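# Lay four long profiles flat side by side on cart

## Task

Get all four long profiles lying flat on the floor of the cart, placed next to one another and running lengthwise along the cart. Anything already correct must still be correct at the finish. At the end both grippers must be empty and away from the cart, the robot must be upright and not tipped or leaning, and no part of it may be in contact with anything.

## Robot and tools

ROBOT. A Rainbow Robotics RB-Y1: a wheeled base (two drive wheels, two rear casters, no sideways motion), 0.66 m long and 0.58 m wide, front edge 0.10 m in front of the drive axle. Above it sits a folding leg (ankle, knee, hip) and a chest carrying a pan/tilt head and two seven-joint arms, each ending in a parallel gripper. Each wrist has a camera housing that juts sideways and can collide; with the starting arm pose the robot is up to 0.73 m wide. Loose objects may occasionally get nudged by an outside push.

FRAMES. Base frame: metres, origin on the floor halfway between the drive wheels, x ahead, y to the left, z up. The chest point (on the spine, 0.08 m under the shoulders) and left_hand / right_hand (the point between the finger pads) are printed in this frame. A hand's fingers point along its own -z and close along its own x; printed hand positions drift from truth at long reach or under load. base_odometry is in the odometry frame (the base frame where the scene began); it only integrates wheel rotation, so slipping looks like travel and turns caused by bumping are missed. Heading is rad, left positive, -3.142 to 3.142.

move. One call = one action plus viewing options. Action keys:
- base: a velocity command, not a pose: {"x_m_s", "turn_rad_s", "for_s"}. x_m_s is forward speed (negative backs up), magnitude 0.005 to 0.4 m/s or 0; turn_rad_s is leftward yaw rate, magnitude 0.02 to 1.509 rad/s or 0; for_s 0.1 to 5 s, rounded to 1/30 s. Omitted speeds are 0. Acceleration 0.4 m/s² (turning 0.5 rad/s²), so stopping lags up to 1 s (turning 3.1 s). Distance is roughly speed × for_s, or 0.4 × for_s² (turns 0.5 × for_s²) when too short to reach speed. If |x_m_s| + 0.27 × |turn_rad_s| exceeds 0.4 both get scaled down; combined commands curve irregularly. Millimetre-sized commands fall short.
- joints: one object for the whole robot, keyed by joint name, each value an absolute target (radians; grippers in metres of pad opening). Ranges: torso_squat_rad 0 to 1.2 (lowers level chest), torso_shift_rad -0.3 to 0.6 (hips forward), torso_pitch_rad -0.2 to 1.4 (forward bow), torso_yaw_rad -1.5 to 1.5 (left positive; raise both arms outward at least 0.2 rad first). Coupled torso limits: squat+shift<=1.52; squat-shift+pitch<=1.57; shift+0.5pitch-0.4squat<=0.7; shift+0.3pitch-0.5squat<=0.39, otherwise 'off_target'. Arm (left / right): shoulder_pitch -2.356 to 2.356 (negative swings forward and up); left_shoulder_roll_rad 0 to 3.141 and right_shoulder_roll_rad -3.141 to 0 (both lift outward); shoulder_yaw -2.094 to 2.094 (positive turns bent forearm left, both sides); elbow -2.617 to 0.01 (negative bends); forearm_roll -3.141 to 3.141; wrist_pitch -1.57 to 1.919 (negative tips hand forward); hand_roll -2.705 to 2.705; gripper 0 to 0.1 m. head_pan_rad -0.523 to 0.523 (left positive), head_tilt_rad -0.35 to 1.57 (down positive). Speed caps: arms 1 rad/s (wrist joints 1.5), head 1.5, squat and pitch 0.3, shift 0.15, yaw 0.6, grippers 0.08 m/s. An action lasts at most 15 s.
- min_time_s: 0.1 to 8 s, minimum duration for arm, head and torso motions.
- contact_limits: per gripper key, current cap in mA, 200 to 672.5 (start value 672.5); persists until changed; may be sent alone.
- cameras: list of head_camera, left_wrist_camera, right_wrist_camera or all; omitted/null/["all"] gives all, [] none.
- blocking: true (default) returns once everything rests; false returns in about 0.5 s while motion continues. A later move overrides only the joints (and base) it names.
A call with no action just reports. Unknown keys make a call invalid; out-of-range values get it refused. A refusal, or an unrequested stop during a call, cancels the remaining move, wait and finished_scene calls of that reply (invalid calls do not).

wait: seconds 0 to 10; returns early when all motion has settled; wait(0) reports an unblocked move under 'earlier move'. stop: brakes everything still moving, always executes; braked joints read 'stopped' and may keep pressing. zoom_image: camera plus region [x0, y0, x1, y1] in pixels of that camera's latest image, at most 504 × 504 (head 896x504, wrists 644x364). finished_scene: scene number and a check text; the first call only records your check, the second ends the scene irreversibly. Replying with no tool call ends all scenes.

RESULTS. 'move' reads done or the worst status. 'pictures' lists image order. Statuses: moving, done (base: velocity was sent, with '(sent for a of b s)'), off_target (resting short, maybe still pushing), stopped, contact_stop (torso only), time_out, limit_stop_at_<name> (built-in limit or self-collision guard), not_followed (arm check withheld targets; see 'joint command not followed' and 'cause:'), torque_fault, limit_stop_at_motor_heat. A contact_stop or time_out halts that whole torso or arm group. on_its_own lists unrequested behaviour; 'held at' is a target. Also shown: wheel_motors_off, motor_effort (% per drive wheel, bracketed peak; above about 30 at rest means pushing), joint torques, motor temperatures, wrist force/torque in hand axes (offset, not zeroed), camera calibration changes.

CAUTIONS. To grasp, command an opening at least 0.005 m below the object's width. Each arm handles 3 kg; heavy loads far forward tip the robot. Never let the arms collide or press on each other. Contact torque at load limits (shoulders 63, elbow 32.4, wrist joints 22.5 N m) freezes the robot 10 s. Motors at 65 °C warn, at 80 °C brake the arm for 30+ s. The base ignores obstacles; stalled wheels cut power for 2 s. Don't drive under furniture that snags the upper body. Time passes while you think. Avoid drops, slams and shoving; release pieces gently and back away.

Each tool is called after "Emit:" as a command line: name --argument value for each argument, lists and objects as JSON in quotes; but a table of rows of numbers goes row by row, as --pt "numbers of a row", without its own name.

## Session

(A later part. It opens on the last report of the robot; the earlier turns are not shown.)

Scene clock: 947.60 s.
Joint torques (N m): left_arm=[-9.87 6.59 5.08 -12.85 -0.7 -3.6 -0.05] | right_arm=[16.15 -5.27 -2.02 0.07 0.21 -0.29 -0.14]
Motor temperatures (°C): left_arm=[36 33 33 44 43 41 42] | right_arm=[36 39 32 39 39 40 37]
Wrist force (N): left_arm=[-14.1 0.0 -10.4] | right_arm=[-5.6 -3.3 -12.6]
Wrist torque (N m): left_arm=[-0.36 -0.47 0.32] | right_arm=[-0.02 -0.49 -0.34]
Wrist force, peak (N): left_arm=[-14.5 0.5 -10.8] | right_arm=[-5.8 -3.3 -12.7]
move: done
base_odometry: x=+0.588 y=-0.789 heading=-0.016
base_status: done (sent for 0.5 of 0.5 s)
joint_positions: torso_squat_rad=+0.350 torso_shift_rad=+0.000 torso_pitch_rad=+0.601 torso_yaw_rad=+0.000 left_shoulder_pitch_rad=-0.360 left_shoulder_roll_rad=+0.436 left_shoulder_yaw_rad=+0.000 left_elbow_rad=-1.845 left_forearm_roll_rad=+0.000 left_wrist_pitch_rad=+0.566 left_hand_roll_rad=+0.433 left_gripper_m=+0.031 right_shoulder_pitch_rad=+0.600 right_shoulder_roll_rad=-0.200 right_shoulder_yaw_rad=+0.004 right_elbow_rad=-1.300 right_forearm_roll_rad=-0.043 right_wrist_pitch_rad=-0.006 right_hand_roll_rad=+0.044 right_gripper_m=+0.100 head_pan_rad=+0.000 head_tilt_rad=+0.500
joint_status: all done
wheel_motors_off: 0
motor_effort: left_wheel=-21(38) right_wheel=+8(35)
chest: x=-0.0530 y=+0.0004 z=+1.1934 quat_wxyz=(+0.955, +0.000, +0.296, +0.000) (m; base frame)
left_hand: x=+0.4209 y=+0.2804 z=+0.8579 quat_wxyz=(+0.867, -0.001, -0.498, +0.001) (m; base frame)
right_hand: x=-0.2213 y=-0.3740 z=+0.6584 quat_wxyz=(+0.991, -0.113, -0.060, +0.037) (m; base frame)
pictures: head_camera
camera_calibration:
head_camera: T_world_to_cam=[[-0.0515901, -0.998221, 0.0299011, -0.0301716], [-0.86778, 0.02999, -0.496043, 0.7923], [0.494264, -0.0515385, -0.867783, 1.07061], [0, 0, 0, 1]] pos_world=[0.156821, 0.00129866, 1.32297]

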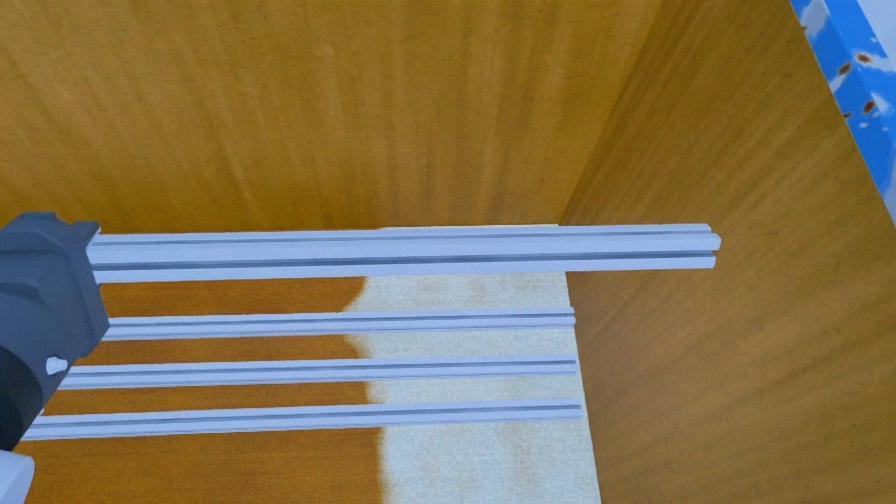

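Emit:
move --joints '{"torso_squat_rad":0.8,"torso_shift_rad":0.35,"torso_pitch_rad":1.1,"left_shoulder_pitch_rad":-0.716,"left_shoulder_roll_rad":0.637,"left_shoulder_yaw_rad":0,"left_elbow_rad":-1.951,"left_forearm_roll_rad":0.272,"left_wrist_pitch_rad":1.194,"left_hand_roll_rad":0.444,"head_tilt_rad":0.1}' --min_time_s 3.5 --cameras '["head_camera"]'

Emit:
move --joints '{"left_shoulder_pitch_rad":-1.152,"left_shoulder_roll_rad":0.579,"left_elbow_rad":-1.291,"left_forearm_roll_rad":0.325,"left_wrist_pitch_rad":1.043,"left_hand_roll_rad":0.238}' --min_time_s 2 --cameras '["head_camera","left_wrist_camera"]'

Scene clock: 975.53 s.
Joint torques (N m): left_arm=[-7 7.91 5.3 -11.09 -0.27 -1.26 0.6] | right_arm=[21.64 -3.7 -1.92 5.22 0.03 0.61 -0.35]
Motor temperatures (°C): left_arm=[36 33 34 44 43 40 42] | right_arm=[37 39 32 39 39 40 37]
Wrist force (N): left_arm=[-6.5 -0.2 -17.7] | right_arm=[-2.4 -3.2 -12.2]
Wrist torque (N m): left_arm=[-0.24 -0.38 0.27] | right_arm=[-0.01 -0.34 -0.31]
Wrist force, peak (N): left_arm=[-7.5 -0.5 -17.9] | right_arm=[-5.5 -3.1 -12.9]
move: done
base_odometry: x=+0.587 y=-0.789 heading=-0.016
base_status: not commanded
joint_positions: torso_squat_rad=+0.800 torso_shift_rad=+0.350 torso_pitch_rad=+1.101 torso_yaw_rad=+0.000 left_shoulder_pitch_rad=-0.715 left_shoulder_roll_rad=+0.636 left_shoulder_yaw_rad=+0.000 left_elbow_rad=-1.950 left_forearm_roll_rad=+0.272 left_wrist_pitch_rad=+1.194 left_hand_roll_rad=+0.444 left_gripper_m=+0.031 right_shoulder_pitch_rad=+0.600 right_shoulder_roll_rad=-0.200 right_shoulder_yaw_rad=+0.004 right_elbow_rad=-1.300 right_forearm_roll_rad=-0.043 right_wrist_pitch_rad=-0.006 right_hand_roll_rad=+0.044 right_gripper_m=+0.100 head_pan_rad=+0.000 head_tilt_rad=+0.100
joint_status: all done
wheel_motors_off: 0
motor_effort: left_wheel=-19(22) right_wheel=+10(13)
chest: x=+0.2152 y=+0.0003 z=+0.8788 quat_wxyz=(+0.852, +0.000, +0.523, +0.000) (m; base frame)
left_hand: x=+0.5652 y=+0.2652 z=+0.4144 quat_wxyz=(+0.985, +0.000, -0.172, +0.001) (m; base frame)
right_hand: x=-0.1890 y=-0.3740 z=+0.4900 quat_wxyz=(+0.975, -0.101, +0.188, +0.064) (m; base frame)
pictures: head_camera
camera_calibration:
head_camera: T_world_to_cam=[[-0.0481768, -0.998237, 0.0346778, -0.00751826], [-0.912974, 0.0299259, -0.406919, 0.811695], [0.405164, -0.051264, -0.912806, 0.64478], [0, 0, 0, 1]] pos_world=[0.479452, 0.00125827, 0.919114]

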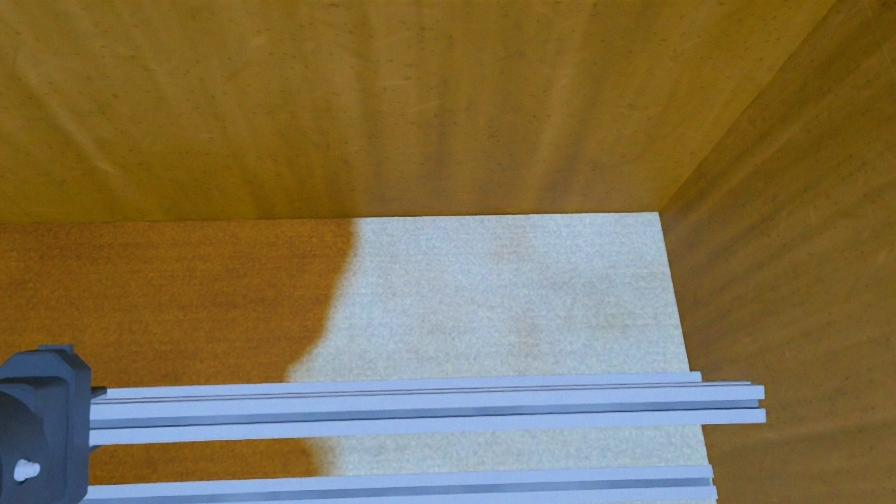

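Scene clock: 977.83 s.
Joint torques (N m): left_arm=[-13.81 7.89 4.21 -9.75 -0.33 -1.34 -0.26] | right_arm=[21.63 -3.67 -1.65 4.9 0.13 0.67 -0.48]
Motor temperatures (°C): left_arm=[36 33 34 44 43 40 42] | right_arm=[37 39 32 39 39 40 37]
Wrist force (N): left_arm=[-5.8 -0.4 -17.9] | right_arm=[-2.5 -3.5 -12.2]
Wrist torque (N m): left_arm=[-0.39 -0.33 0.19] | right_arm=[0.03 -0.35 -0.30]
Wrist force, peak (N): left_arm=[-5.6 -0.3 -18.4] | right_arm=[-2.3 -3.5 -12.5]
move: done
base_odometry: x=+0.587 y=-0.789 heading=-0.016
base_status: not commanded
joint_positions: torso_squat_rad=+0.800 torso_shift_rad=+0.350 torso_pitch_rad=+1.101 torso_yaw_rad=+0.000 left_shoulder_pitch_rad=-1.151 left_shoulder_roll_rad=+0.579 left_shoulder_yaw_rad=+0.000 left_elbow_rad=-1.290 left_forearm_roll_rad=+0.325 left_wrist_pitch_rad=+1.043 left_hand_roll_rad=+0.238 left_gripper_m=+0.031 right_shoulder_pitch_rad=+0.600 right_shoulder_roll_rad=-0.200 right_shoulder_yaw_rad=+0.004 right_elbow_rad=-1.300 right_forearm_roll_rad=-0.043 right_wrist_pitch_rad=-0.006 right_hand_roll_rad=+0.044 right_gripper_m=+0.100 head_pan_rad=+0.000 head_tilt_rad=+0.100
joint_status: all done
wheel_motors_off: 0
motor_effort: left_wheel=-18(20) right_wheel=+11(15)
chest: x=+0.2152 y=+0.0003 z=+0.8788 quat_wxyz=(+0.852, +0.000, +0.523, +0.000) (m; base frame)
left_hand: x=+0.6624 y=+0.2681 z=+0.3527 quat_wxyz=(+0.989, +0.000, -0.150, +0.000) (m; base frame)
right_hand: x=-0.1890 y=-0.3741 z=+0.4901 quat_wxyz=(+0.975, -0.101, +0.188, +0.064) (m; base frame)
pictures: head_camera, left_wrist_camera
camera_calibration:
head_camera: T_world_to_cam=[[-0.0481849, -0.998236, 0.0346916, -0.00752903], [-0.912969, 0.0299271, -0.40693, 0.8117], [0.405174, -0.0512803, -0.9128, 0.644775], [0, 0, 0, 1]] pos_world=[0.479448, 0.00125672, 0.919117]
left_wrist_camera: T_world_to_cam=[[0.944087, 0.0218242, 0.328974, -0.747817], [-0.138499, -0.879244, 0.455793, 0.198644], [0.299196, -0.475871, -0.82706, 0.299899], [0, 0, 0, 1]] pos_world=[0.643787, 0.333691, 0.403507]

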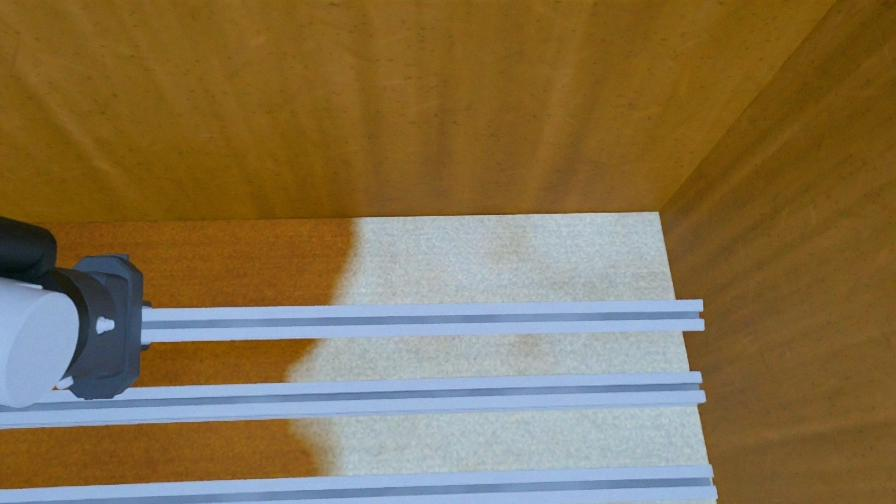

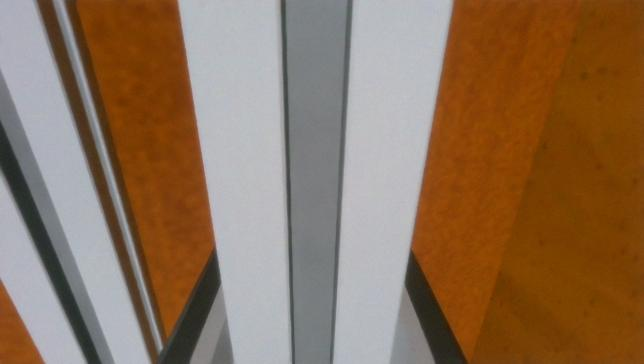

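Emit:
move --joints '{"left_shoulder_pitch_rad":-1.2385,"left_shoulder_roll_rad":0.515,"left_elbow_rad":-1.0035,"left_forearm_roll_rad":0.303,"left_wrist_pitch_rad":0.849,"left_hand_roll_rad":0.160}' --min_time_s 2 --cameras '["head_camera","left_wrist_camera"]'

Scene clock: 988.67 s.
Joint torques (N m): left_arm=[-12.05 -1.57 0.43 -4.87 0.81 -2.98 0.34] | right_arm=[21.97 -3.61 -2.27 4.96 0.14 0.7 -0.21]
Motor temperatures (°C): left_arm=[36 33 34 43 43 40 42] | right_arm=[38 39 32 39 39 40 37]
Wrist force (N): left_arm=[-6.6 8.9 26.2] | right_arm=[-2.5 -3.5 -12.0]
Wrist torque (N m): left_arm=[-0.25 0.59 0.09] | right_arm=[0.03 -0.34 -0.31]
Wrist force, peak (N): left_arm=[-9.3 7.0 38.9] | right_arm=[-2.4 -3.5 -12.4]
move: done
base_odometry: x=+0.587 y=-0.789 heading=-0.016
base_status: not commanded
joint_positions: torso_squat_rad=+0.800 torso_shift_rad=+0.350 torso_pitch_rad=+1.099 torso_yaw_rad=+0.000 left_shoulder_pitch_rad=-1.238 left_shoulder_roll_rad=+0.517 left_shoulder_yaw_rad=+0.000 left_elbow_rad=-1.004 left_forearm_roll_rad=+0.303 left_wrist_pitch_rad=+0.850 left_hand_roll_rad=+0.160 left_gripper_m=+0.031 right_shoulder_pitch_rad=+0.600 right_shoulder_roll_rad=-0.200 right_shoulder_yaw_rad=+0.004 right_elbow_rad=-1.300 right_forearm_roll_rad=-0.043 right_wrist_pitch_rad=-0.006 right_hand_roll_rad=+0.044 right_gripper_m=+0.100 head_pan_rad=+0.000 head_tilt_rad=+0.100
joint_status: all done
wheel_motors_off: 0
motor_effort: left_wheel=-12(20) right_wheel=+10(13)
chest: x=+0.2146 y=+0.0003 z=+0.8793 quat_wxyz=(+0.853, +0.000, +0.522, +0.000) (m; base frame)
left_hand: x=+0.6608 y=+0.2632 z=+0.3076 quat_wxyz=(+0.989, +0.000, -0.150, -0.005) (m; base frame)
right_hand: x=-0.1889 y=-0.3740 z=+0.4897 quat_wxyz=(+0.975, -0.101, +0.187, +0.064) (m; base frame)
pictures: head_camera, left_wrist_camera
camera_calibration:
head_camera: T_world_to_cam=[[-0.0480264, -0.998263, 0.0341112, -0.00715172], [-0.912349, 0.0299406, -0.408318, 0.812443], [0.406588, -0.0507314, -0.912202, 0.644606], [0, 0, 0, 1]] pos_world=[0.478799, 0.00123738, 0.91999]
left_wrist_camera: T_world_to_cam=[[0.943993, 0.0114349, 0.329768, -0.728903], [-0.148087, -0.878418, 0.454371, 0.221231], [0.29487, -0.477757, -0.827526, 0.264284], [0, 0, 0, 1]] pos_world=[0.642911, 0.328932, 0.35855]

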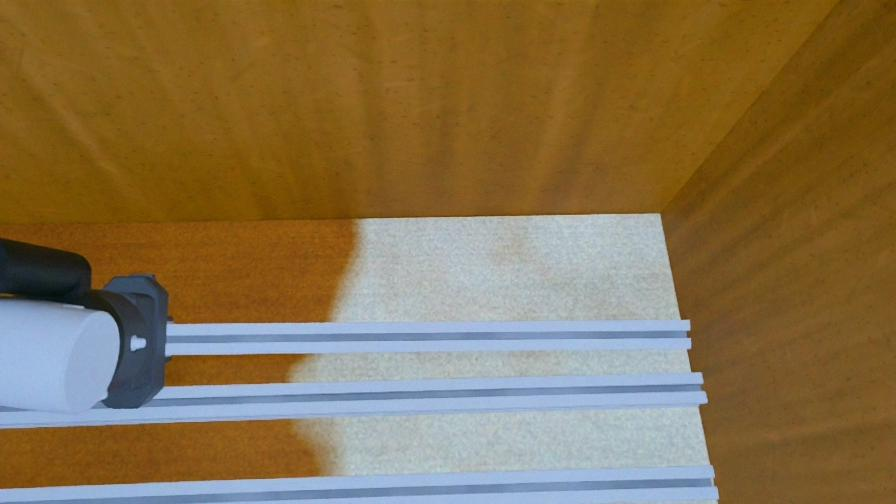

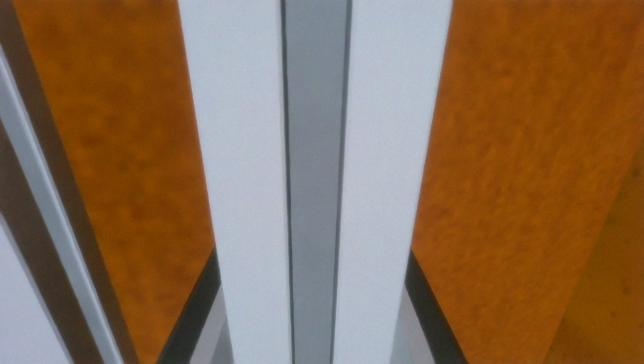

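Emit:
move --joints '{"left_shoulder_pitch_rad":-1.2335,"left_shoulder_roll_rad":0.518,"left_elbow_rad":-1.020,"left_forearm_roll_rad":0.304,"left_wrist_pitch_rad":0.86,"left_hand_roll_rad":0.164}' --cameras '[]'

Emit:
move --joints '{"left_gripper_m":0.036}' --cameras '["head_camera","left_wrist_camera"]'

Scene clock: 994.67 s.
Joint torques (N m): left_arm=[-11.5 5.07 1.08 -7.32 0.18 -1.36 0.07] | right_arm=[21.53 -4.03 -1.95 5.09 0.12 0.72 -0.33]
Motor temperatures (°C): left_arm=[36 33 34 42 43 40 42] | right_arm=[38 39 32 39 39 40 37]
Wrist force (N): left_arm=[-5.4 1.0 -6.3] | right_arm=[-2.4 -3.5 -12.2]
Wrist torque (N m): left_arm=[-0.17 -0.08 0.24] | right_arm=[0.03 -0.34 -0.29]
Wrist force, peak (N): left_arm=[-5.6 9.3 27.2] | right_arm=[-2.6 -3.5 -12.5]
move: done
base_odometry: x=+0.587 y=-0.789 heading=-0.016
base_status: not commanded
joint_positions: torso_squat_rad=+0.800 torso_shift_rad=+0.350 torso_pitch_rad=+1.100 torso_yaw_rad=+0.000 left_shoulder_pitch_rad=-1.233 left_shoulder_roll_rad=+0.518 left_shoulder_yaw_rad=+0.000 left_elbow_rad=-1.020 left_forearm_roll_rad=+0.304 left_wrist_pitch_rad=+0.860 left_hand_roll_rad=+0.164 left_gripper_m=+0.031 right_shoulder_pitch_rad=+0.600 right_shoulder_roll_rad=-0.200 right_shoulder_yaw_rad=+0.004 right_elbow_rad=-1.300 right_forearm_roll_rad=-0.043 right_wrist_pitch_rad=-0.006 right_hand_roll_rad=+0.044 right_gripper_m=+0.100 head_pan_rad=+0.000 head_tilt_rad=+0.100
joint_status: all done
wheel_motors_off: 0
motor_effort: left_wheel=-14(16) right_wheel=+10(11)
chest: x=+0.2149 y=+0.0003 z=+0.8791 quat_wxyz=(+0.853, +0.000, +0.523, +0.000) (m; base frame)
left_hand: x=+0.6606 y=+0.2622 z=+0.3090 quat_wxyz=(+0.989, -0.002, -0.150, -0.005) (m; base frame)
right_hand: x=-0.1890 y=-0.3740 z=+0.4899 quat_wxyz=(+0.975, -0.101, +0.187, +0.064) (m; base frame)
pictures: none
No camera images: "cameras" was empty.

Scene clock: 995.17 s.
Joint torques (N m): left_arm=[-9.3 5.64 1.02 -5.65 0.05 0.02 0.05] | right_arm=[21.74 -3.79 -2.04 5.28 0.18 0.54 -0.17]
Motor temperatures (°C): left_arm=[36 33 34 42 43 40 42] | right_arm=[38 39 32 39 39 40 37]
Wrist force (N): left_arm=[0.6 1.4 -7.1] | right_arm=[-2.4 -3.3 -12.3]
Wrist torque (N m): left_arm=[-0.32 -0.30 0.31] | right_arm=[0.01 -0.34 -0.29]
Wrist force, peak (N): left_arm=[3.0 0.8 -9.7] | right_arm=[-2.4 -3.6 -12.5]
move: done
base_odometry: x=+0.587 y=-0.789 heading=-0.016
base_status: not commanded
joint_positions: torso_squat_rad=+0.800 torso_shift_rad=+0.350 torso_pitch_rad=+1.100 torso_yaw_rad=+0.000 left_shoulder_pitch_rad=-1.234 left_shoulder_roll_rad=+0.518 left_shoulder_yaw_rad=+0.000 left_elbow_rad=-1.020 left_forearm_roll_rad=+0.304 left_wrist_pitch_rad=+0.860 left_hand_roll_rad=+0.164 left_gripper_m=+0.036 right_shoulder_pitch_rad=+0.600 right_shoulder_roll_rad=-0.200 right_shoulder_yaw_rad=+0.004 right_elbow_rad=-1.300 right_forearm_roll_rad=-0.043 right_wrist_pitch_rad=-0.006 right_hand_roll_rad=+0.044 right_gripper_m=+0.100 head_pan_rad=+0.000 head_tilt_rad=+0.100
joint_status: all done
wheel_motors_off: 0
motor_effort: left_wheel=-15(16) right_wheel=+10(12)
chest: x=+0.2149 y=+0.0003 z=+0.8790 quat_wxyz=(+0.853, +0.000, +0.523, +0.000) (m; base frame)
left_hand: x=+0.6612 y=+0.2619 z=+0.3093 quat_wxyz=(+0.989, -0.002, -0.150, -0.005) (m; base frame)
right_hand: x=-0.1890 y=-0.3740 z=+0.4899 quat_wxyz=(+0.975, -0.101, +0.187, +0.064) (m; base frame)
pictures: head_camera, left_wrist_camera
camera_calibration:
head_camera: T_world_to_cam=[[-0.0481738, -0.998245, 0.034446, -0.00739133], [-0.912651, 0.0299769, -0.40764, 0.812077], [0.405892, -0.0510747, -0.912493, 0.644664], [0, 0, 0, 1]] pos_world=[0.479122, 0.00120415, 0.919541]
left_wrist_camera: T_world_to_cam=[[0.94401, 0.0123691, 0.329685, -0.730042], [-0.148046, -0.877153, 0.45682, 0.218235], [0.294835, -0.480052, -0.82621, 0.265153], [0, 0, 0, 1]] pos_world=[0.6433, 0.327743, 0.360062]

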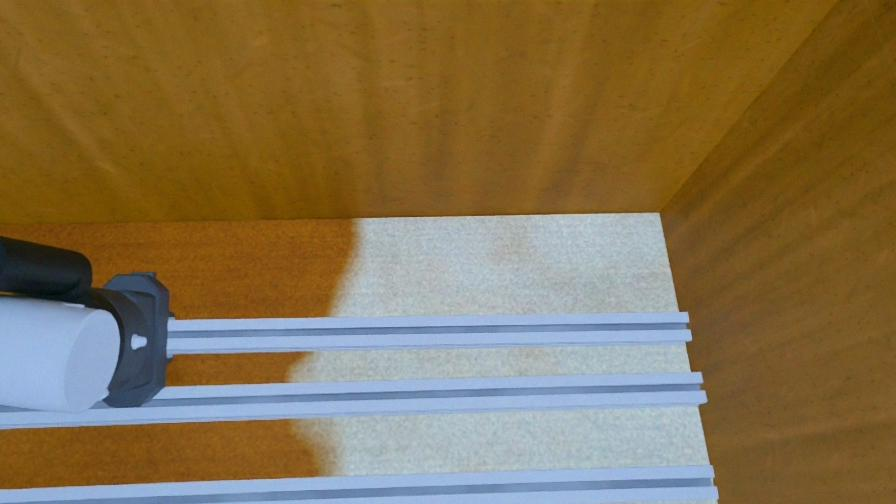

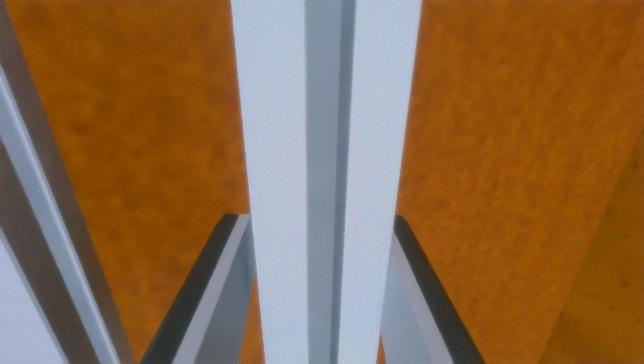

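Emit:
move --joints '{"left_gripper_m":0.056}' --cameras '[]'

Emit:
move --joints '{"left_shoulder_pitch_rad":-1.152,"left_shoulder_roll_rad":0.572,"left_elbow_rad":-1.291,"left_forearm_roll_rad":0.322,"left_wrist_pitch_rad":1.11,"left_hand_roll_rad":0.238}' --min_time_s 2 --cameras '["head_camera","left_wrist_camera"]'

Scene clock: 1000.27 s.
Joint torques (N m): left_arm=[-0.86 4.12 0.18 -0.43 0.01 2.37 0.33] | right_arm=[22.51 -4.01 -1.44 4.88 -0.06 0.81 -0.27]
Motor temperatures (°C): left_arm=[36 33 34 42 43 40 42] | right_arm=[38 39 32 39 39 40 37]
Wrist force (N): left_arm=[10.9 1.3 7.8] | right_arm=[-2.3 -3.3 -12.1]
Wrist torque (N m): left_arm=[-0.33 -0.22 0.28] | right_arm=[0.01 -0.33 -0.29]
Wrist force, peak (N): left_arm=[11.0 1.3 9.4] | right_arm=[-2.6 -3.6 -12.4]
move: done
base_odometry: x=+0.587 y=-0.789 heading=-0.016
base_status: not commanded
joint_positions: torso_squat_rad=+0.800 torso_shift_rad=+0.350 torso_pitch_rad=+1.099 torso_yaw_rad=+0.000 left_shoulder_pitch_rad=-1.236 left_shoulder_roll_rad=+0.519 left_shoulder_yaw_rad=+0.000 left_elbow_rad=-1.022 left_forearm_roll_rad=+0.304 left_wrist_pitch_rad=+0.859 left_hand_roll_rad=+0.164 left_gripper_m=+0.056 right_shoulder_pitch_rad=+0.600 right_shoulder_roll_rad=-0.200 right_shoulder_yaw_rad=+0.004 right_elbow_rad=-1.300 right_forearm_roll_rad=-0.043 right_wrist_pitch_rad=-0.006 right_hand_roll_rad=+0.044 right_gripper_m=+0.100 head_pan_rad=+0.000 head_tilt_rad=+0.100
joint_status: all done
wheel_motors_off: 0
motor_effort: left_wheel=-15(16) right_wheel=+9(10)
chest: x=+0.2148 y=+0.0002 z=+0.8792 quat_wxyz=(+0.853, +0.000, +0.522, +0.000) (m; base frame)
left_hand: x=+0.6632 y=+0.2614 z=+0.3108 quat_wxyz=(+0.988, -0.002, -0.152, -0.005) (m; base frame)
right_hand: x=-0.1890 y=-0.3740 z=+0.4898 quat_wxyz=(+0.975, -0.101, +0.187, +0.063) (m; base frame)
pictures: none
No camera images: "cameras" was empty.

Scene clock: 1002.57 s.
Joint torques (N m): left_arm=[-9.05 8.58 2.13 -8.23 0.25 -0.32 0.34] | right_arm=[21.48 -3.75 -1.76 4.99 0.14 0.67 -0.26]
Motor temperatures (°C): left_arm=[36 33 34 42 43 39 42] | right_arm=[38 39 32 39 39 40 37]
Wrist force (N): left_arm=[-2.8 -0.3 -9.1] | right_arm=[-2.7 -3.3 -12.3]
Wrist torque (N m): left_arm=[-0.29 -0.28 0.23] | right_arm=[0.03 -0.37 -0.30]
Wrist force, peak (N): left_arm=[11.2 1.3 7.9] | right_arm=[-2.5 -3.3 -12.5]
move: done
base_odometry: x=+0.587 y=-0.789 heading=-0.016
base_status: not commanded
joint_positions: torso_squat_rad=+0.800 torso_shift_rad=+0.350 torso_pitch_rad=+1.100 torso_yaw_rad=+0.000 left_shoulder_pitch_rad=-1.152 left_shoulder_roll_rad=+0.572 left_shoulder_yaw_rad=+0.000 left_elbow_rad=-1.291 left_forearm_roll_rad=+0.322 left_wrist_pitch_rad=+1.110 left_hand_roll_rad=+0.238 left_gripper_m=+0.056 right_shoulder_pitch_rad=+0.600 right_shoulder_roll_rad=-0.200 right_shoulder_yaw_rad=+0.004 right_elbow_rad=-1.300 right_forearm_roll_rad=-0.043 right_wrist_pitch_rad=-0.006 right_hand_roll_rad=+0.044 right_gripper_m=+0.100 head_pan_rad=+0.000 head_tilt_rad=+0.100
joint_status: all done
wheel_motors_off: 0
motor_effort: left_wheel=-16(16) right_wheel=+7(11)
chest: x=+0.2149 y=+0.0002 z=+0.8790 quat_wxyz=(+0.853, +0.000, +0.523, +0.000) (m; base frame)
left_hand: x=+0.6477 y=+0.2682 z=+0.3487 quat_wxyz=(+0.993, +0.005, -0.118, +0.001) (m; base frame)
right_hand: x=-0.1890 y=-0.3740 z=+0.4899 quat_wxyz=(+0.975, -0.101, +0.187, +0.063) (m; base frame)
pictures: head_camera, left_wrist_camera
camera_calibration:
head_camera: T_world_to_cam=[[-0.0483019, -0.998239, 0.0344276, -0.00738498], [-0.912659, 0.0301031, -0.407611, 0.812063], [0.405857, -0.0511091, -0.912507, 0.644665], [0, 0, 0, 1]] pos_world=[0.479139, 0.00113061, 0.919521]
left_wrist_camera: T_world_to_cam=[[0.963192, 0.0219891, 0.267913, -0.723803], [-0.106104, -0.884626, 0.454068, 0.17957], [0.246988, -0.465782, -0.849732, 0.340092], [0, 0, 0, 1]] pos_world=[0.632216, 0.333177, 0.401366]

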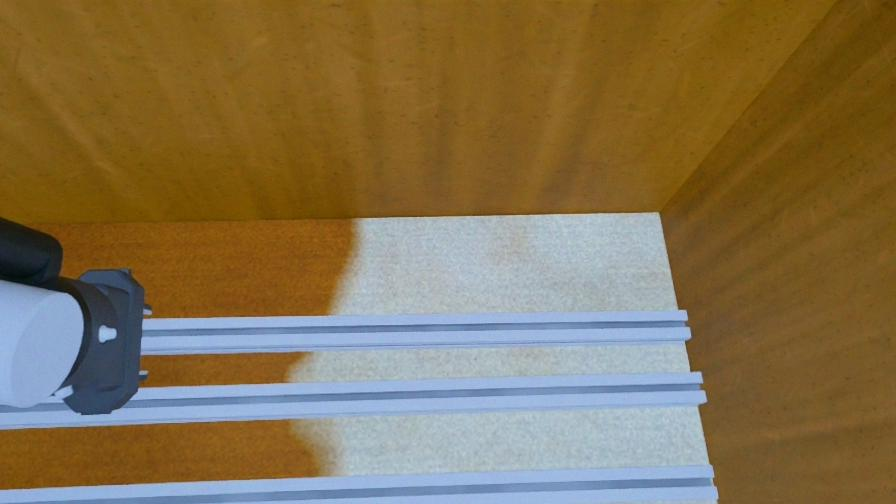

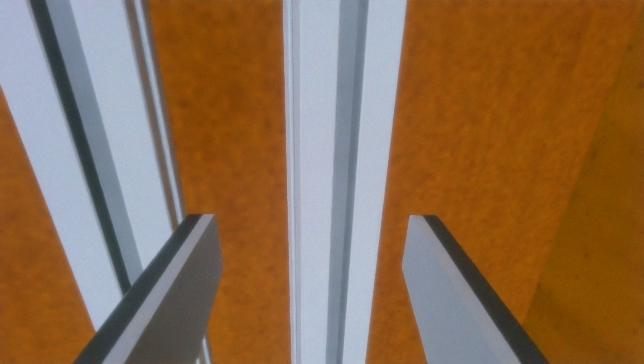

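Emit:
move --joints '{"left_shoulder_pitch_rad":-0.716,"left_shoulder_roll_rad":0.637,"left_elbow_rad":-1.951,"left_forearm_roll_rad":0.272,"left_wrist_pitch_rad":1.194,"left_hand_roll_rad":0.444}' --min_time_s 2 --cameras '[]'

Emit:
move --joints '{"torso_squat_rad":0.35,"torso_shift_rad":0,"torso_pitch_rad":0.6,"left_shoulder_pitch_rad":-0.361,"left_shoulder_roll_rad":0.436,"left_shoulder_yaw_rad":0,"left_elbow_rad":-1.846,"left_forearm_roll_rad":0,"left_wrist_pitch_rad":0.566,"left_hand_roll_rad":0.433,"head_tilt_rad":0.6}' --min_time_s 3 --cameras '["head_camera"]'

Emit:
move --base '{"x_m_s":-0.35,"for_s":1.4}' --joints '{"head_pan_rad":0.4}' --cameras '["head_camera"]'

Scene clock: 1010.07 s.
Joint torques (N m): left_arm=[-3.08 7.07 2.38 -8.74 -0.84 -0.66 0.45] | right_arm=[21.71 -3.43 -1.73 4.99 0.01 0.65 -0.32]
Motor temperatures (°C): left_arm=[36 33 33 41 43 39 42] | right_arm=[39 39 32 39 39 40 37]
Wrist force (N): left_arm=[-3.1 -0.1 -8.9] | right_arm=[-2.4 -3.5 -11.8]
Wrist torque (N m): left_arm=[-0.28 -0.36 0.27] | right_arm=[0.02 -0.33 -0.30]
Wrist force, peak (N): left_arm=[-2.8 -0.4 -9.3] | right_arm=[-2.3 -3.4 -12.7]
move: done
base_odometry: x=+0.587 y=-0.789 heading=-0.016
base_status: not commanded
joint_positions: torso_squat_rad=+0.800 torso_shift_rad=+0.350 torso_pitch_rad=+1.100 torso_yaw_rad=+0.000 left_shoulder_pitch_rad=-0.716 left_shoulder_roll_rad=+0.637 left_shoulder_yaw_rad=+0.000 left_elbow_rad=-1.951 left_forearm_roll_rad=+0.272 left_wrist_pitch_rad=+1.194 left_hand_roll_rad=+0.444 left_gripper_m=+0.056 right_shoulder_pitch_rad=+0.600 right_shoulder_roll_rad=-0.200 right_shoulder_yaw_rad=+0.004 right_elbow_rad=-1.300 right_forearm_roll_rad=-0.043 right_wrist_pitch_rad=-0.006 right_hand_roll_rad=+0.044 right_gripper_m=+0.100 head_pan_rad=+0.000 head_tilt_rad=+0.100
joint_status: all done
wheel_motors_off: 0
motor_effort: left_wheel=-15(16) right_wheel=+10(12)
chest: x=+0.2149 y=+0.0002 z=+0.8790 quat_wxyz=(+0.853, +0.000, +0.523, +0.000) (m; base frame)
left_hand: x=+0.5660 y=+0.2651 z=+0.4155 quat_wxyz=(+0.985, -0.001, -0.174, +0.001) (m; base frame)
right_hand: x=-0.1890 y=-0.3740 z=+0.4899 quat_wxyz=(+0.975, -0.101, +0.187, +0.063) (m; base frame)
pictures: none
No camera images: "cameras" was empty.

Scene clock: 1013.40 s.
Joint torques (N m): left_arm=[-5.62 4.46 2.24 -9.07 -0.89 -1.63 -0.27] | right_arm=[15.46 -5.5 -2.68 -0.27 0.1 -0.46 -0.24]
Motor temperatures (°C): left_arm=[36 33 33 41 43 39 42] | right_arm=[39 39 32 39 39 40 37]
Wrist force (N): left_arm=[-6.4 0.3 -5.9] | right_arm=[-5.6 -3.1 -12.4]
Wrist torque (N m): left_arm=[-0.22 -0.53 0.31] | right_arm=[-0.04 -0.51 -0.33]
Wrist force, peak (N): left_arm=[-3.4 -0.1 -9.3] | right_arm=[-6.0 -3.1 -12.8]
move: done
base_odometry: x=+0.587 y=-0.789 heading=-0.016
base_status: not commanded
joint_positions: torso_squat_rad=+0.350 torso_shift_rad=+0.000 torso_pitch_rad=+0.600 torso_yaw_rad=+0.000 left_shoulder_pitch_rad=-0.361 left_shoulder_roll_rad=+0.436 left_shoulder_yaw_rad=+0.000 left_elbow_rad=-1.846 left_forearm_roll_rad=+0.000 left_wrist_pitch_rad=+0.566 left_hand_roll_rad=+0.433 left_gripper_m=+0.056 right_shoulder_pitch_rad=+0.600 right_shoulder_roll_rad=-0.200 right_shoulder_yaw_rad=+0.004 right_elbow_rad=-1.300 right_forearm_roll_rad=-0.043 right_wrist_pitch_rad=-0.006 right_hand_roll_rad=+0.044 right_gripper_m=+0.100 head_pan_rad=+0.000 head_tilt_rad=+0.600
joint_status: all done
wheel_motors_off: 0
motor_effort: left_wheel=-15(17) right_wheel=+8(12)
chest: x=-0.0533 y=+0.0003 z=+1.1934 quat_wxyz=(+0.955, +0.000, +0.296, +0.000) (m; base frame)
left_hand: x=+0.4214 y=+0.2802 z=+0.8593 quat_wxyz=(+0.866, -0.001, -0.500, +0.001) (m; base frame)
right_hand: x=-0.2213 y=-0.3740 z=+0.6583 quat_wxyz=(+0.991, -0.113, -0.060, +0.037) (m; base frame)
pictures: head_camera
camera_calibration:
head_camera: T_world_to_cam=[[-0.0484693, -0.998222, 0.0346948, -0.0370419], [-0.912732, 0.0301569, -0.407445, 0.676278], [0.405674, -0.0514156, -0.91257, 1.13809], [0, 0, 0, 1]] pos_world=[0.153771, 0.00114505, 1.31542]

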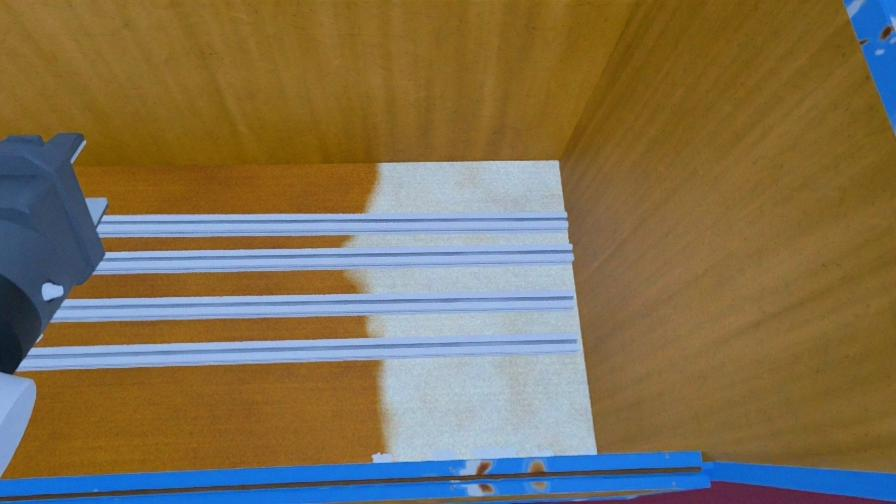

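Scene clock: 1016.40 s.
Joint torques (N m): left_arm=[-6.92 5.1 2.92 -8.81 -0.77 -1.46 -0.28] | right_arm=[14.84 -5.03 -2.25 -0.59 0.13 -0.48 -0.29]
Motor temperatures (°C): left_arm=[36 33 33 41 43 39 42] | right_arm=[39 39 32 39 39 40 37]
Wrist force (N): left_arm=[-6.6 0.1 -5.5] | right_arm=[-5.5 -3.2 -12.3]
Wrist torque (N m): left_arm=[-0.21 -0.58 0.33] | right_arm=[-0.03 -0.52 -0.34]
Wrist force, peak (N): left_arm=[-6.7 0.2 -5.9] | right_arm=[-5.6 -3.2 -13.0]
move: done
base_odometry: x=+0.097 y=-0.782 heading=-0.015
base_status: done (sent for 1.4 of 1.4 s)
joint_positions: torso_squat_rad=+0.350 torso_shift_rad=+0.000 torso_pitch_rad=+0.600 torso_yaw_rad=+0.000 left_shoulder_pitch_rad=-0.361 left_shoulder_roll_rad=+0.436 left_shoulder_yaw_rad=+0.000 left_elbow_rad=-1.846 left_forearm_roll_rad=+0.000 left_wrist_pitch_rad=+0.566 left_hand_roll_rad=+0.433 left_gripper_m=+0.056 right_shoulder_pitch_rad=+0.600 right_shoulder_roll_rad=-0.200 right_shoulder_yaw_rad=+0.004 right_elbow_rad=-1.300 right_forearm_roll_rad=-0.043 right_wrist_pitch_rad=-0.006 right_hand_roll_rad=+0.044 right_gripper_m=+0.100 head_pan_rad=+0.400 head_tilt_rad=+0.600
joint_status: all done
wheel_motors_off: 0
motor_effort: left_wheel=+12(47) right_wheel=-8(42)
chest: x=-0.0533 y=+0.0003 z=+1.1934 quat_wxyz=(+0.955, +0.000, +0.296, +0.000) (m; base frame)
left_hand: x=+0.4213 y=+0.2803 z=+0.8592 quat_wxyz=(+0.866, -0.001, -0.499, +0.001) (m; base frame)
right_hand: x=-0.2214 y=-0.3740 z=+0.6583 quat_wxyz=(+0.991, -0.113, -0.060, +0.037) (m; base frame)
pictures: head_camera
camera_calibration:
head_camera: T_world_to_cam=[[0.27618, -0.942658, -0.187403, 0.23668], [-0.888458, -0.176037, -0.423856, 0.696599], [0.366562, 0.28356, -0.88613, 1.10538], [0, 0, 0, 1]] pos_world=[0.148343, 0.0322927, 1.31912]

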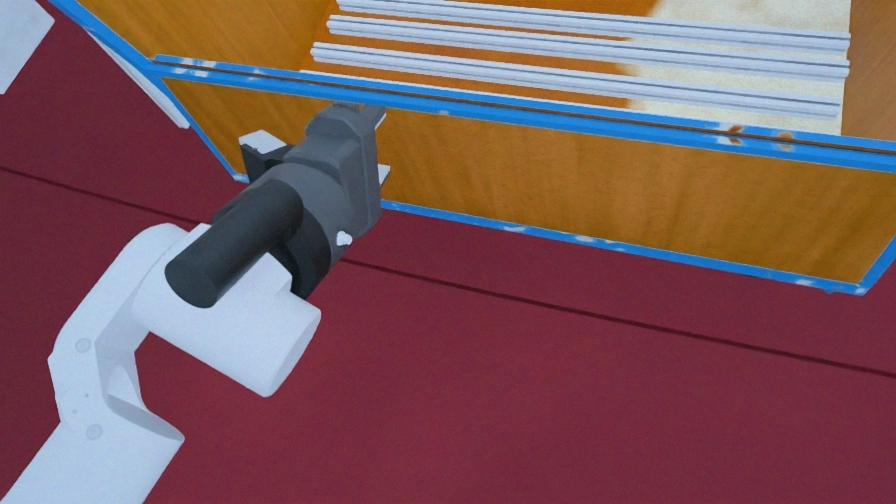

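Emit:
move --joints '{"torso_pitch_rad":0,"torso_squat_rad":0.1,"head_pan_rad":0.4,"head_tilt_rad":0.75}' --base '{"x_m_s":-0.3,"for_s":0.5}' --cameras '["head_camera"]'

Emit:
zoom_image --camera "head_camera" --region '[200, 100, 560, 340]'

Emit:
finished_scene --scene 1 --check "All four profiles visible flat on cart floor, parallel along y, right ends within the wall; left ends checked in zoom. Hands empty, robot backed off about 0.5 m from the cart, torso upright. Possible miss: a profile end resting on a wall, not seen."

Scene clock: 1029.20 s.
Joint torques (N m): left_arm=[-15.79 5.97 3.92 -8.42 -1.03 -1.71 -0.23] | right_arm=[2.59 -5.59 -2.27 -6.69 0.25 -1.36 -0.36]
Motor temperatures (°C): left_arm=[36 33 33 41 43 39 42] | right_arm=[38 39 32 39 39 40 37]
Wrist force (N): left_arm=[-7.3 0.1 -2.4] | right_arm=[-8.9 -3.3 -10.8]
Wrist torque (N m): left_arm=[-0.20 -0.59 0.32] | right_arm=[-0.01 -0.74 -0.35]
Wrist force, peak (N): left_arm=[-7.0 0.2 -6.2] | right_arm=[-7.7 -3.2 -12.1]
move: done
base_odometry: x=-0.003 y=-0.780 heading=-0.014
base_status: done (sent for 0.5 of 0.5 s)
joint_positions: torso_squat_rad=+0.100 torso_shift_rad=+0.000 torso_pitch_rad=+0.000 torso_yaw_rad=+0.000 left_shoulder_pitch_rad=-0.361 left_shoulder_roll_rad=+0.436 left_shoulder_yaw_rad=+0.000 left_elbow_rad=-1.846 left_forearm_roll_rad=+0.000 left_wrist_pitch_rad=+0.566 left_hand_roll_rad=+0.433 left_gripper_m=+0.056 right_shoulder_pitch_rad=+0.600 right_shoulder_roll_rad=-0.200 right_shoulder_yaw_rad=+0.004 right_elbow_rad=-1.300 right_forearm_roll_rad=-0.043 right_wrist_pitch_rad=-0.006 right_hand_roll_rad=+0.044 right_gripper_m=+0.100 head_pan_rad=+0.400 head_tilt_rad=+0.750
joint_status: all done
wheel_motors_off: 0
motor_effort: left_wheel=+14(33) right_wheel=-10(42)
chest: x=-0.2280 y=+0.0003 z=+1.2864 quat_wxyz=(+1.000, +0.000, +0.000, +0.000) (m; base frame)
left_hand: x=+0.3524 y=+0.2803 z=+1.2786 quat_wxyz=(+0.680, -0.001, -0.733, +0.001) (m; base frame)
right_hand: x=-0.0646 y=-0.3740 z=+0.7499 quat_wxyz=(+0.929, -0.119, -0.350, +0.002) (m; base frame)
pictures: head_camera
camera_calibration:
head_camera: T_world_to_cam=[[0.334552, -0.942322, 0.0101997, 0.0596904], [-0.605716, -0.223313, -0.763701, 1.06733], [0.72193, 0.249319, -0.64549, 1.04934], [0, 0, 0, 1]] pos_world=[-0.131019, 0.0329763, 1.49185]

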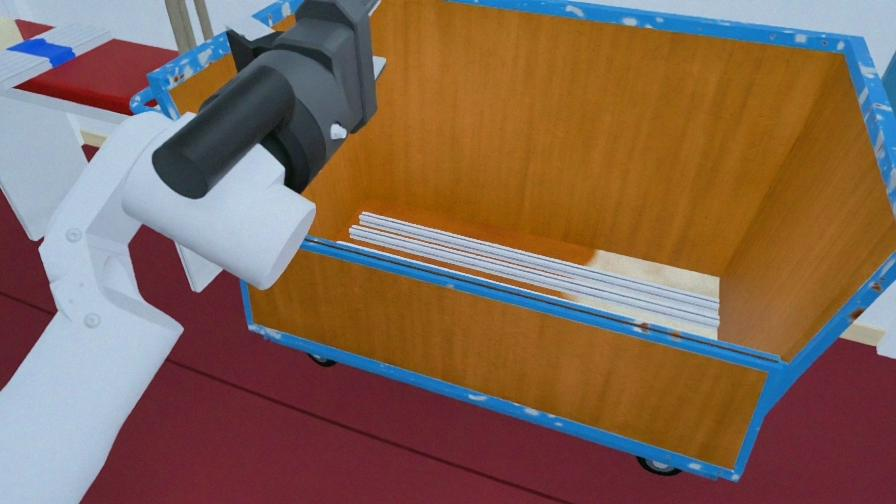

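Scaled by 1.400 from the camera's 896x504 image, which has a finer 1280x720 frame.

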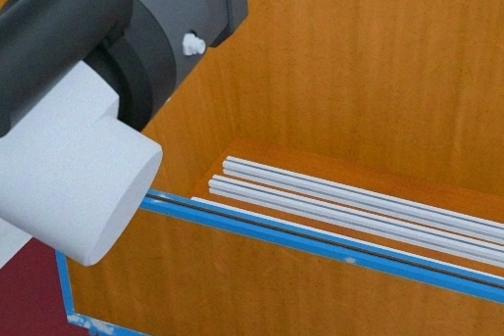

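This call ended nothing. Check each condition that your pictures could not show: look closer or test it, and mend what is not met. Then call finished_scene again.

Left ends lie flat with a gap to the wall. Ending the scene.

Emit:
finished_scene --scene 1 --check "Zoom shows profiles' left ends on the floor, clear of the left wall; the right ends are on the floor by the right wall. All four flat, parallel; hands empty, robot clear and upright."

The scene is finished: the task was done.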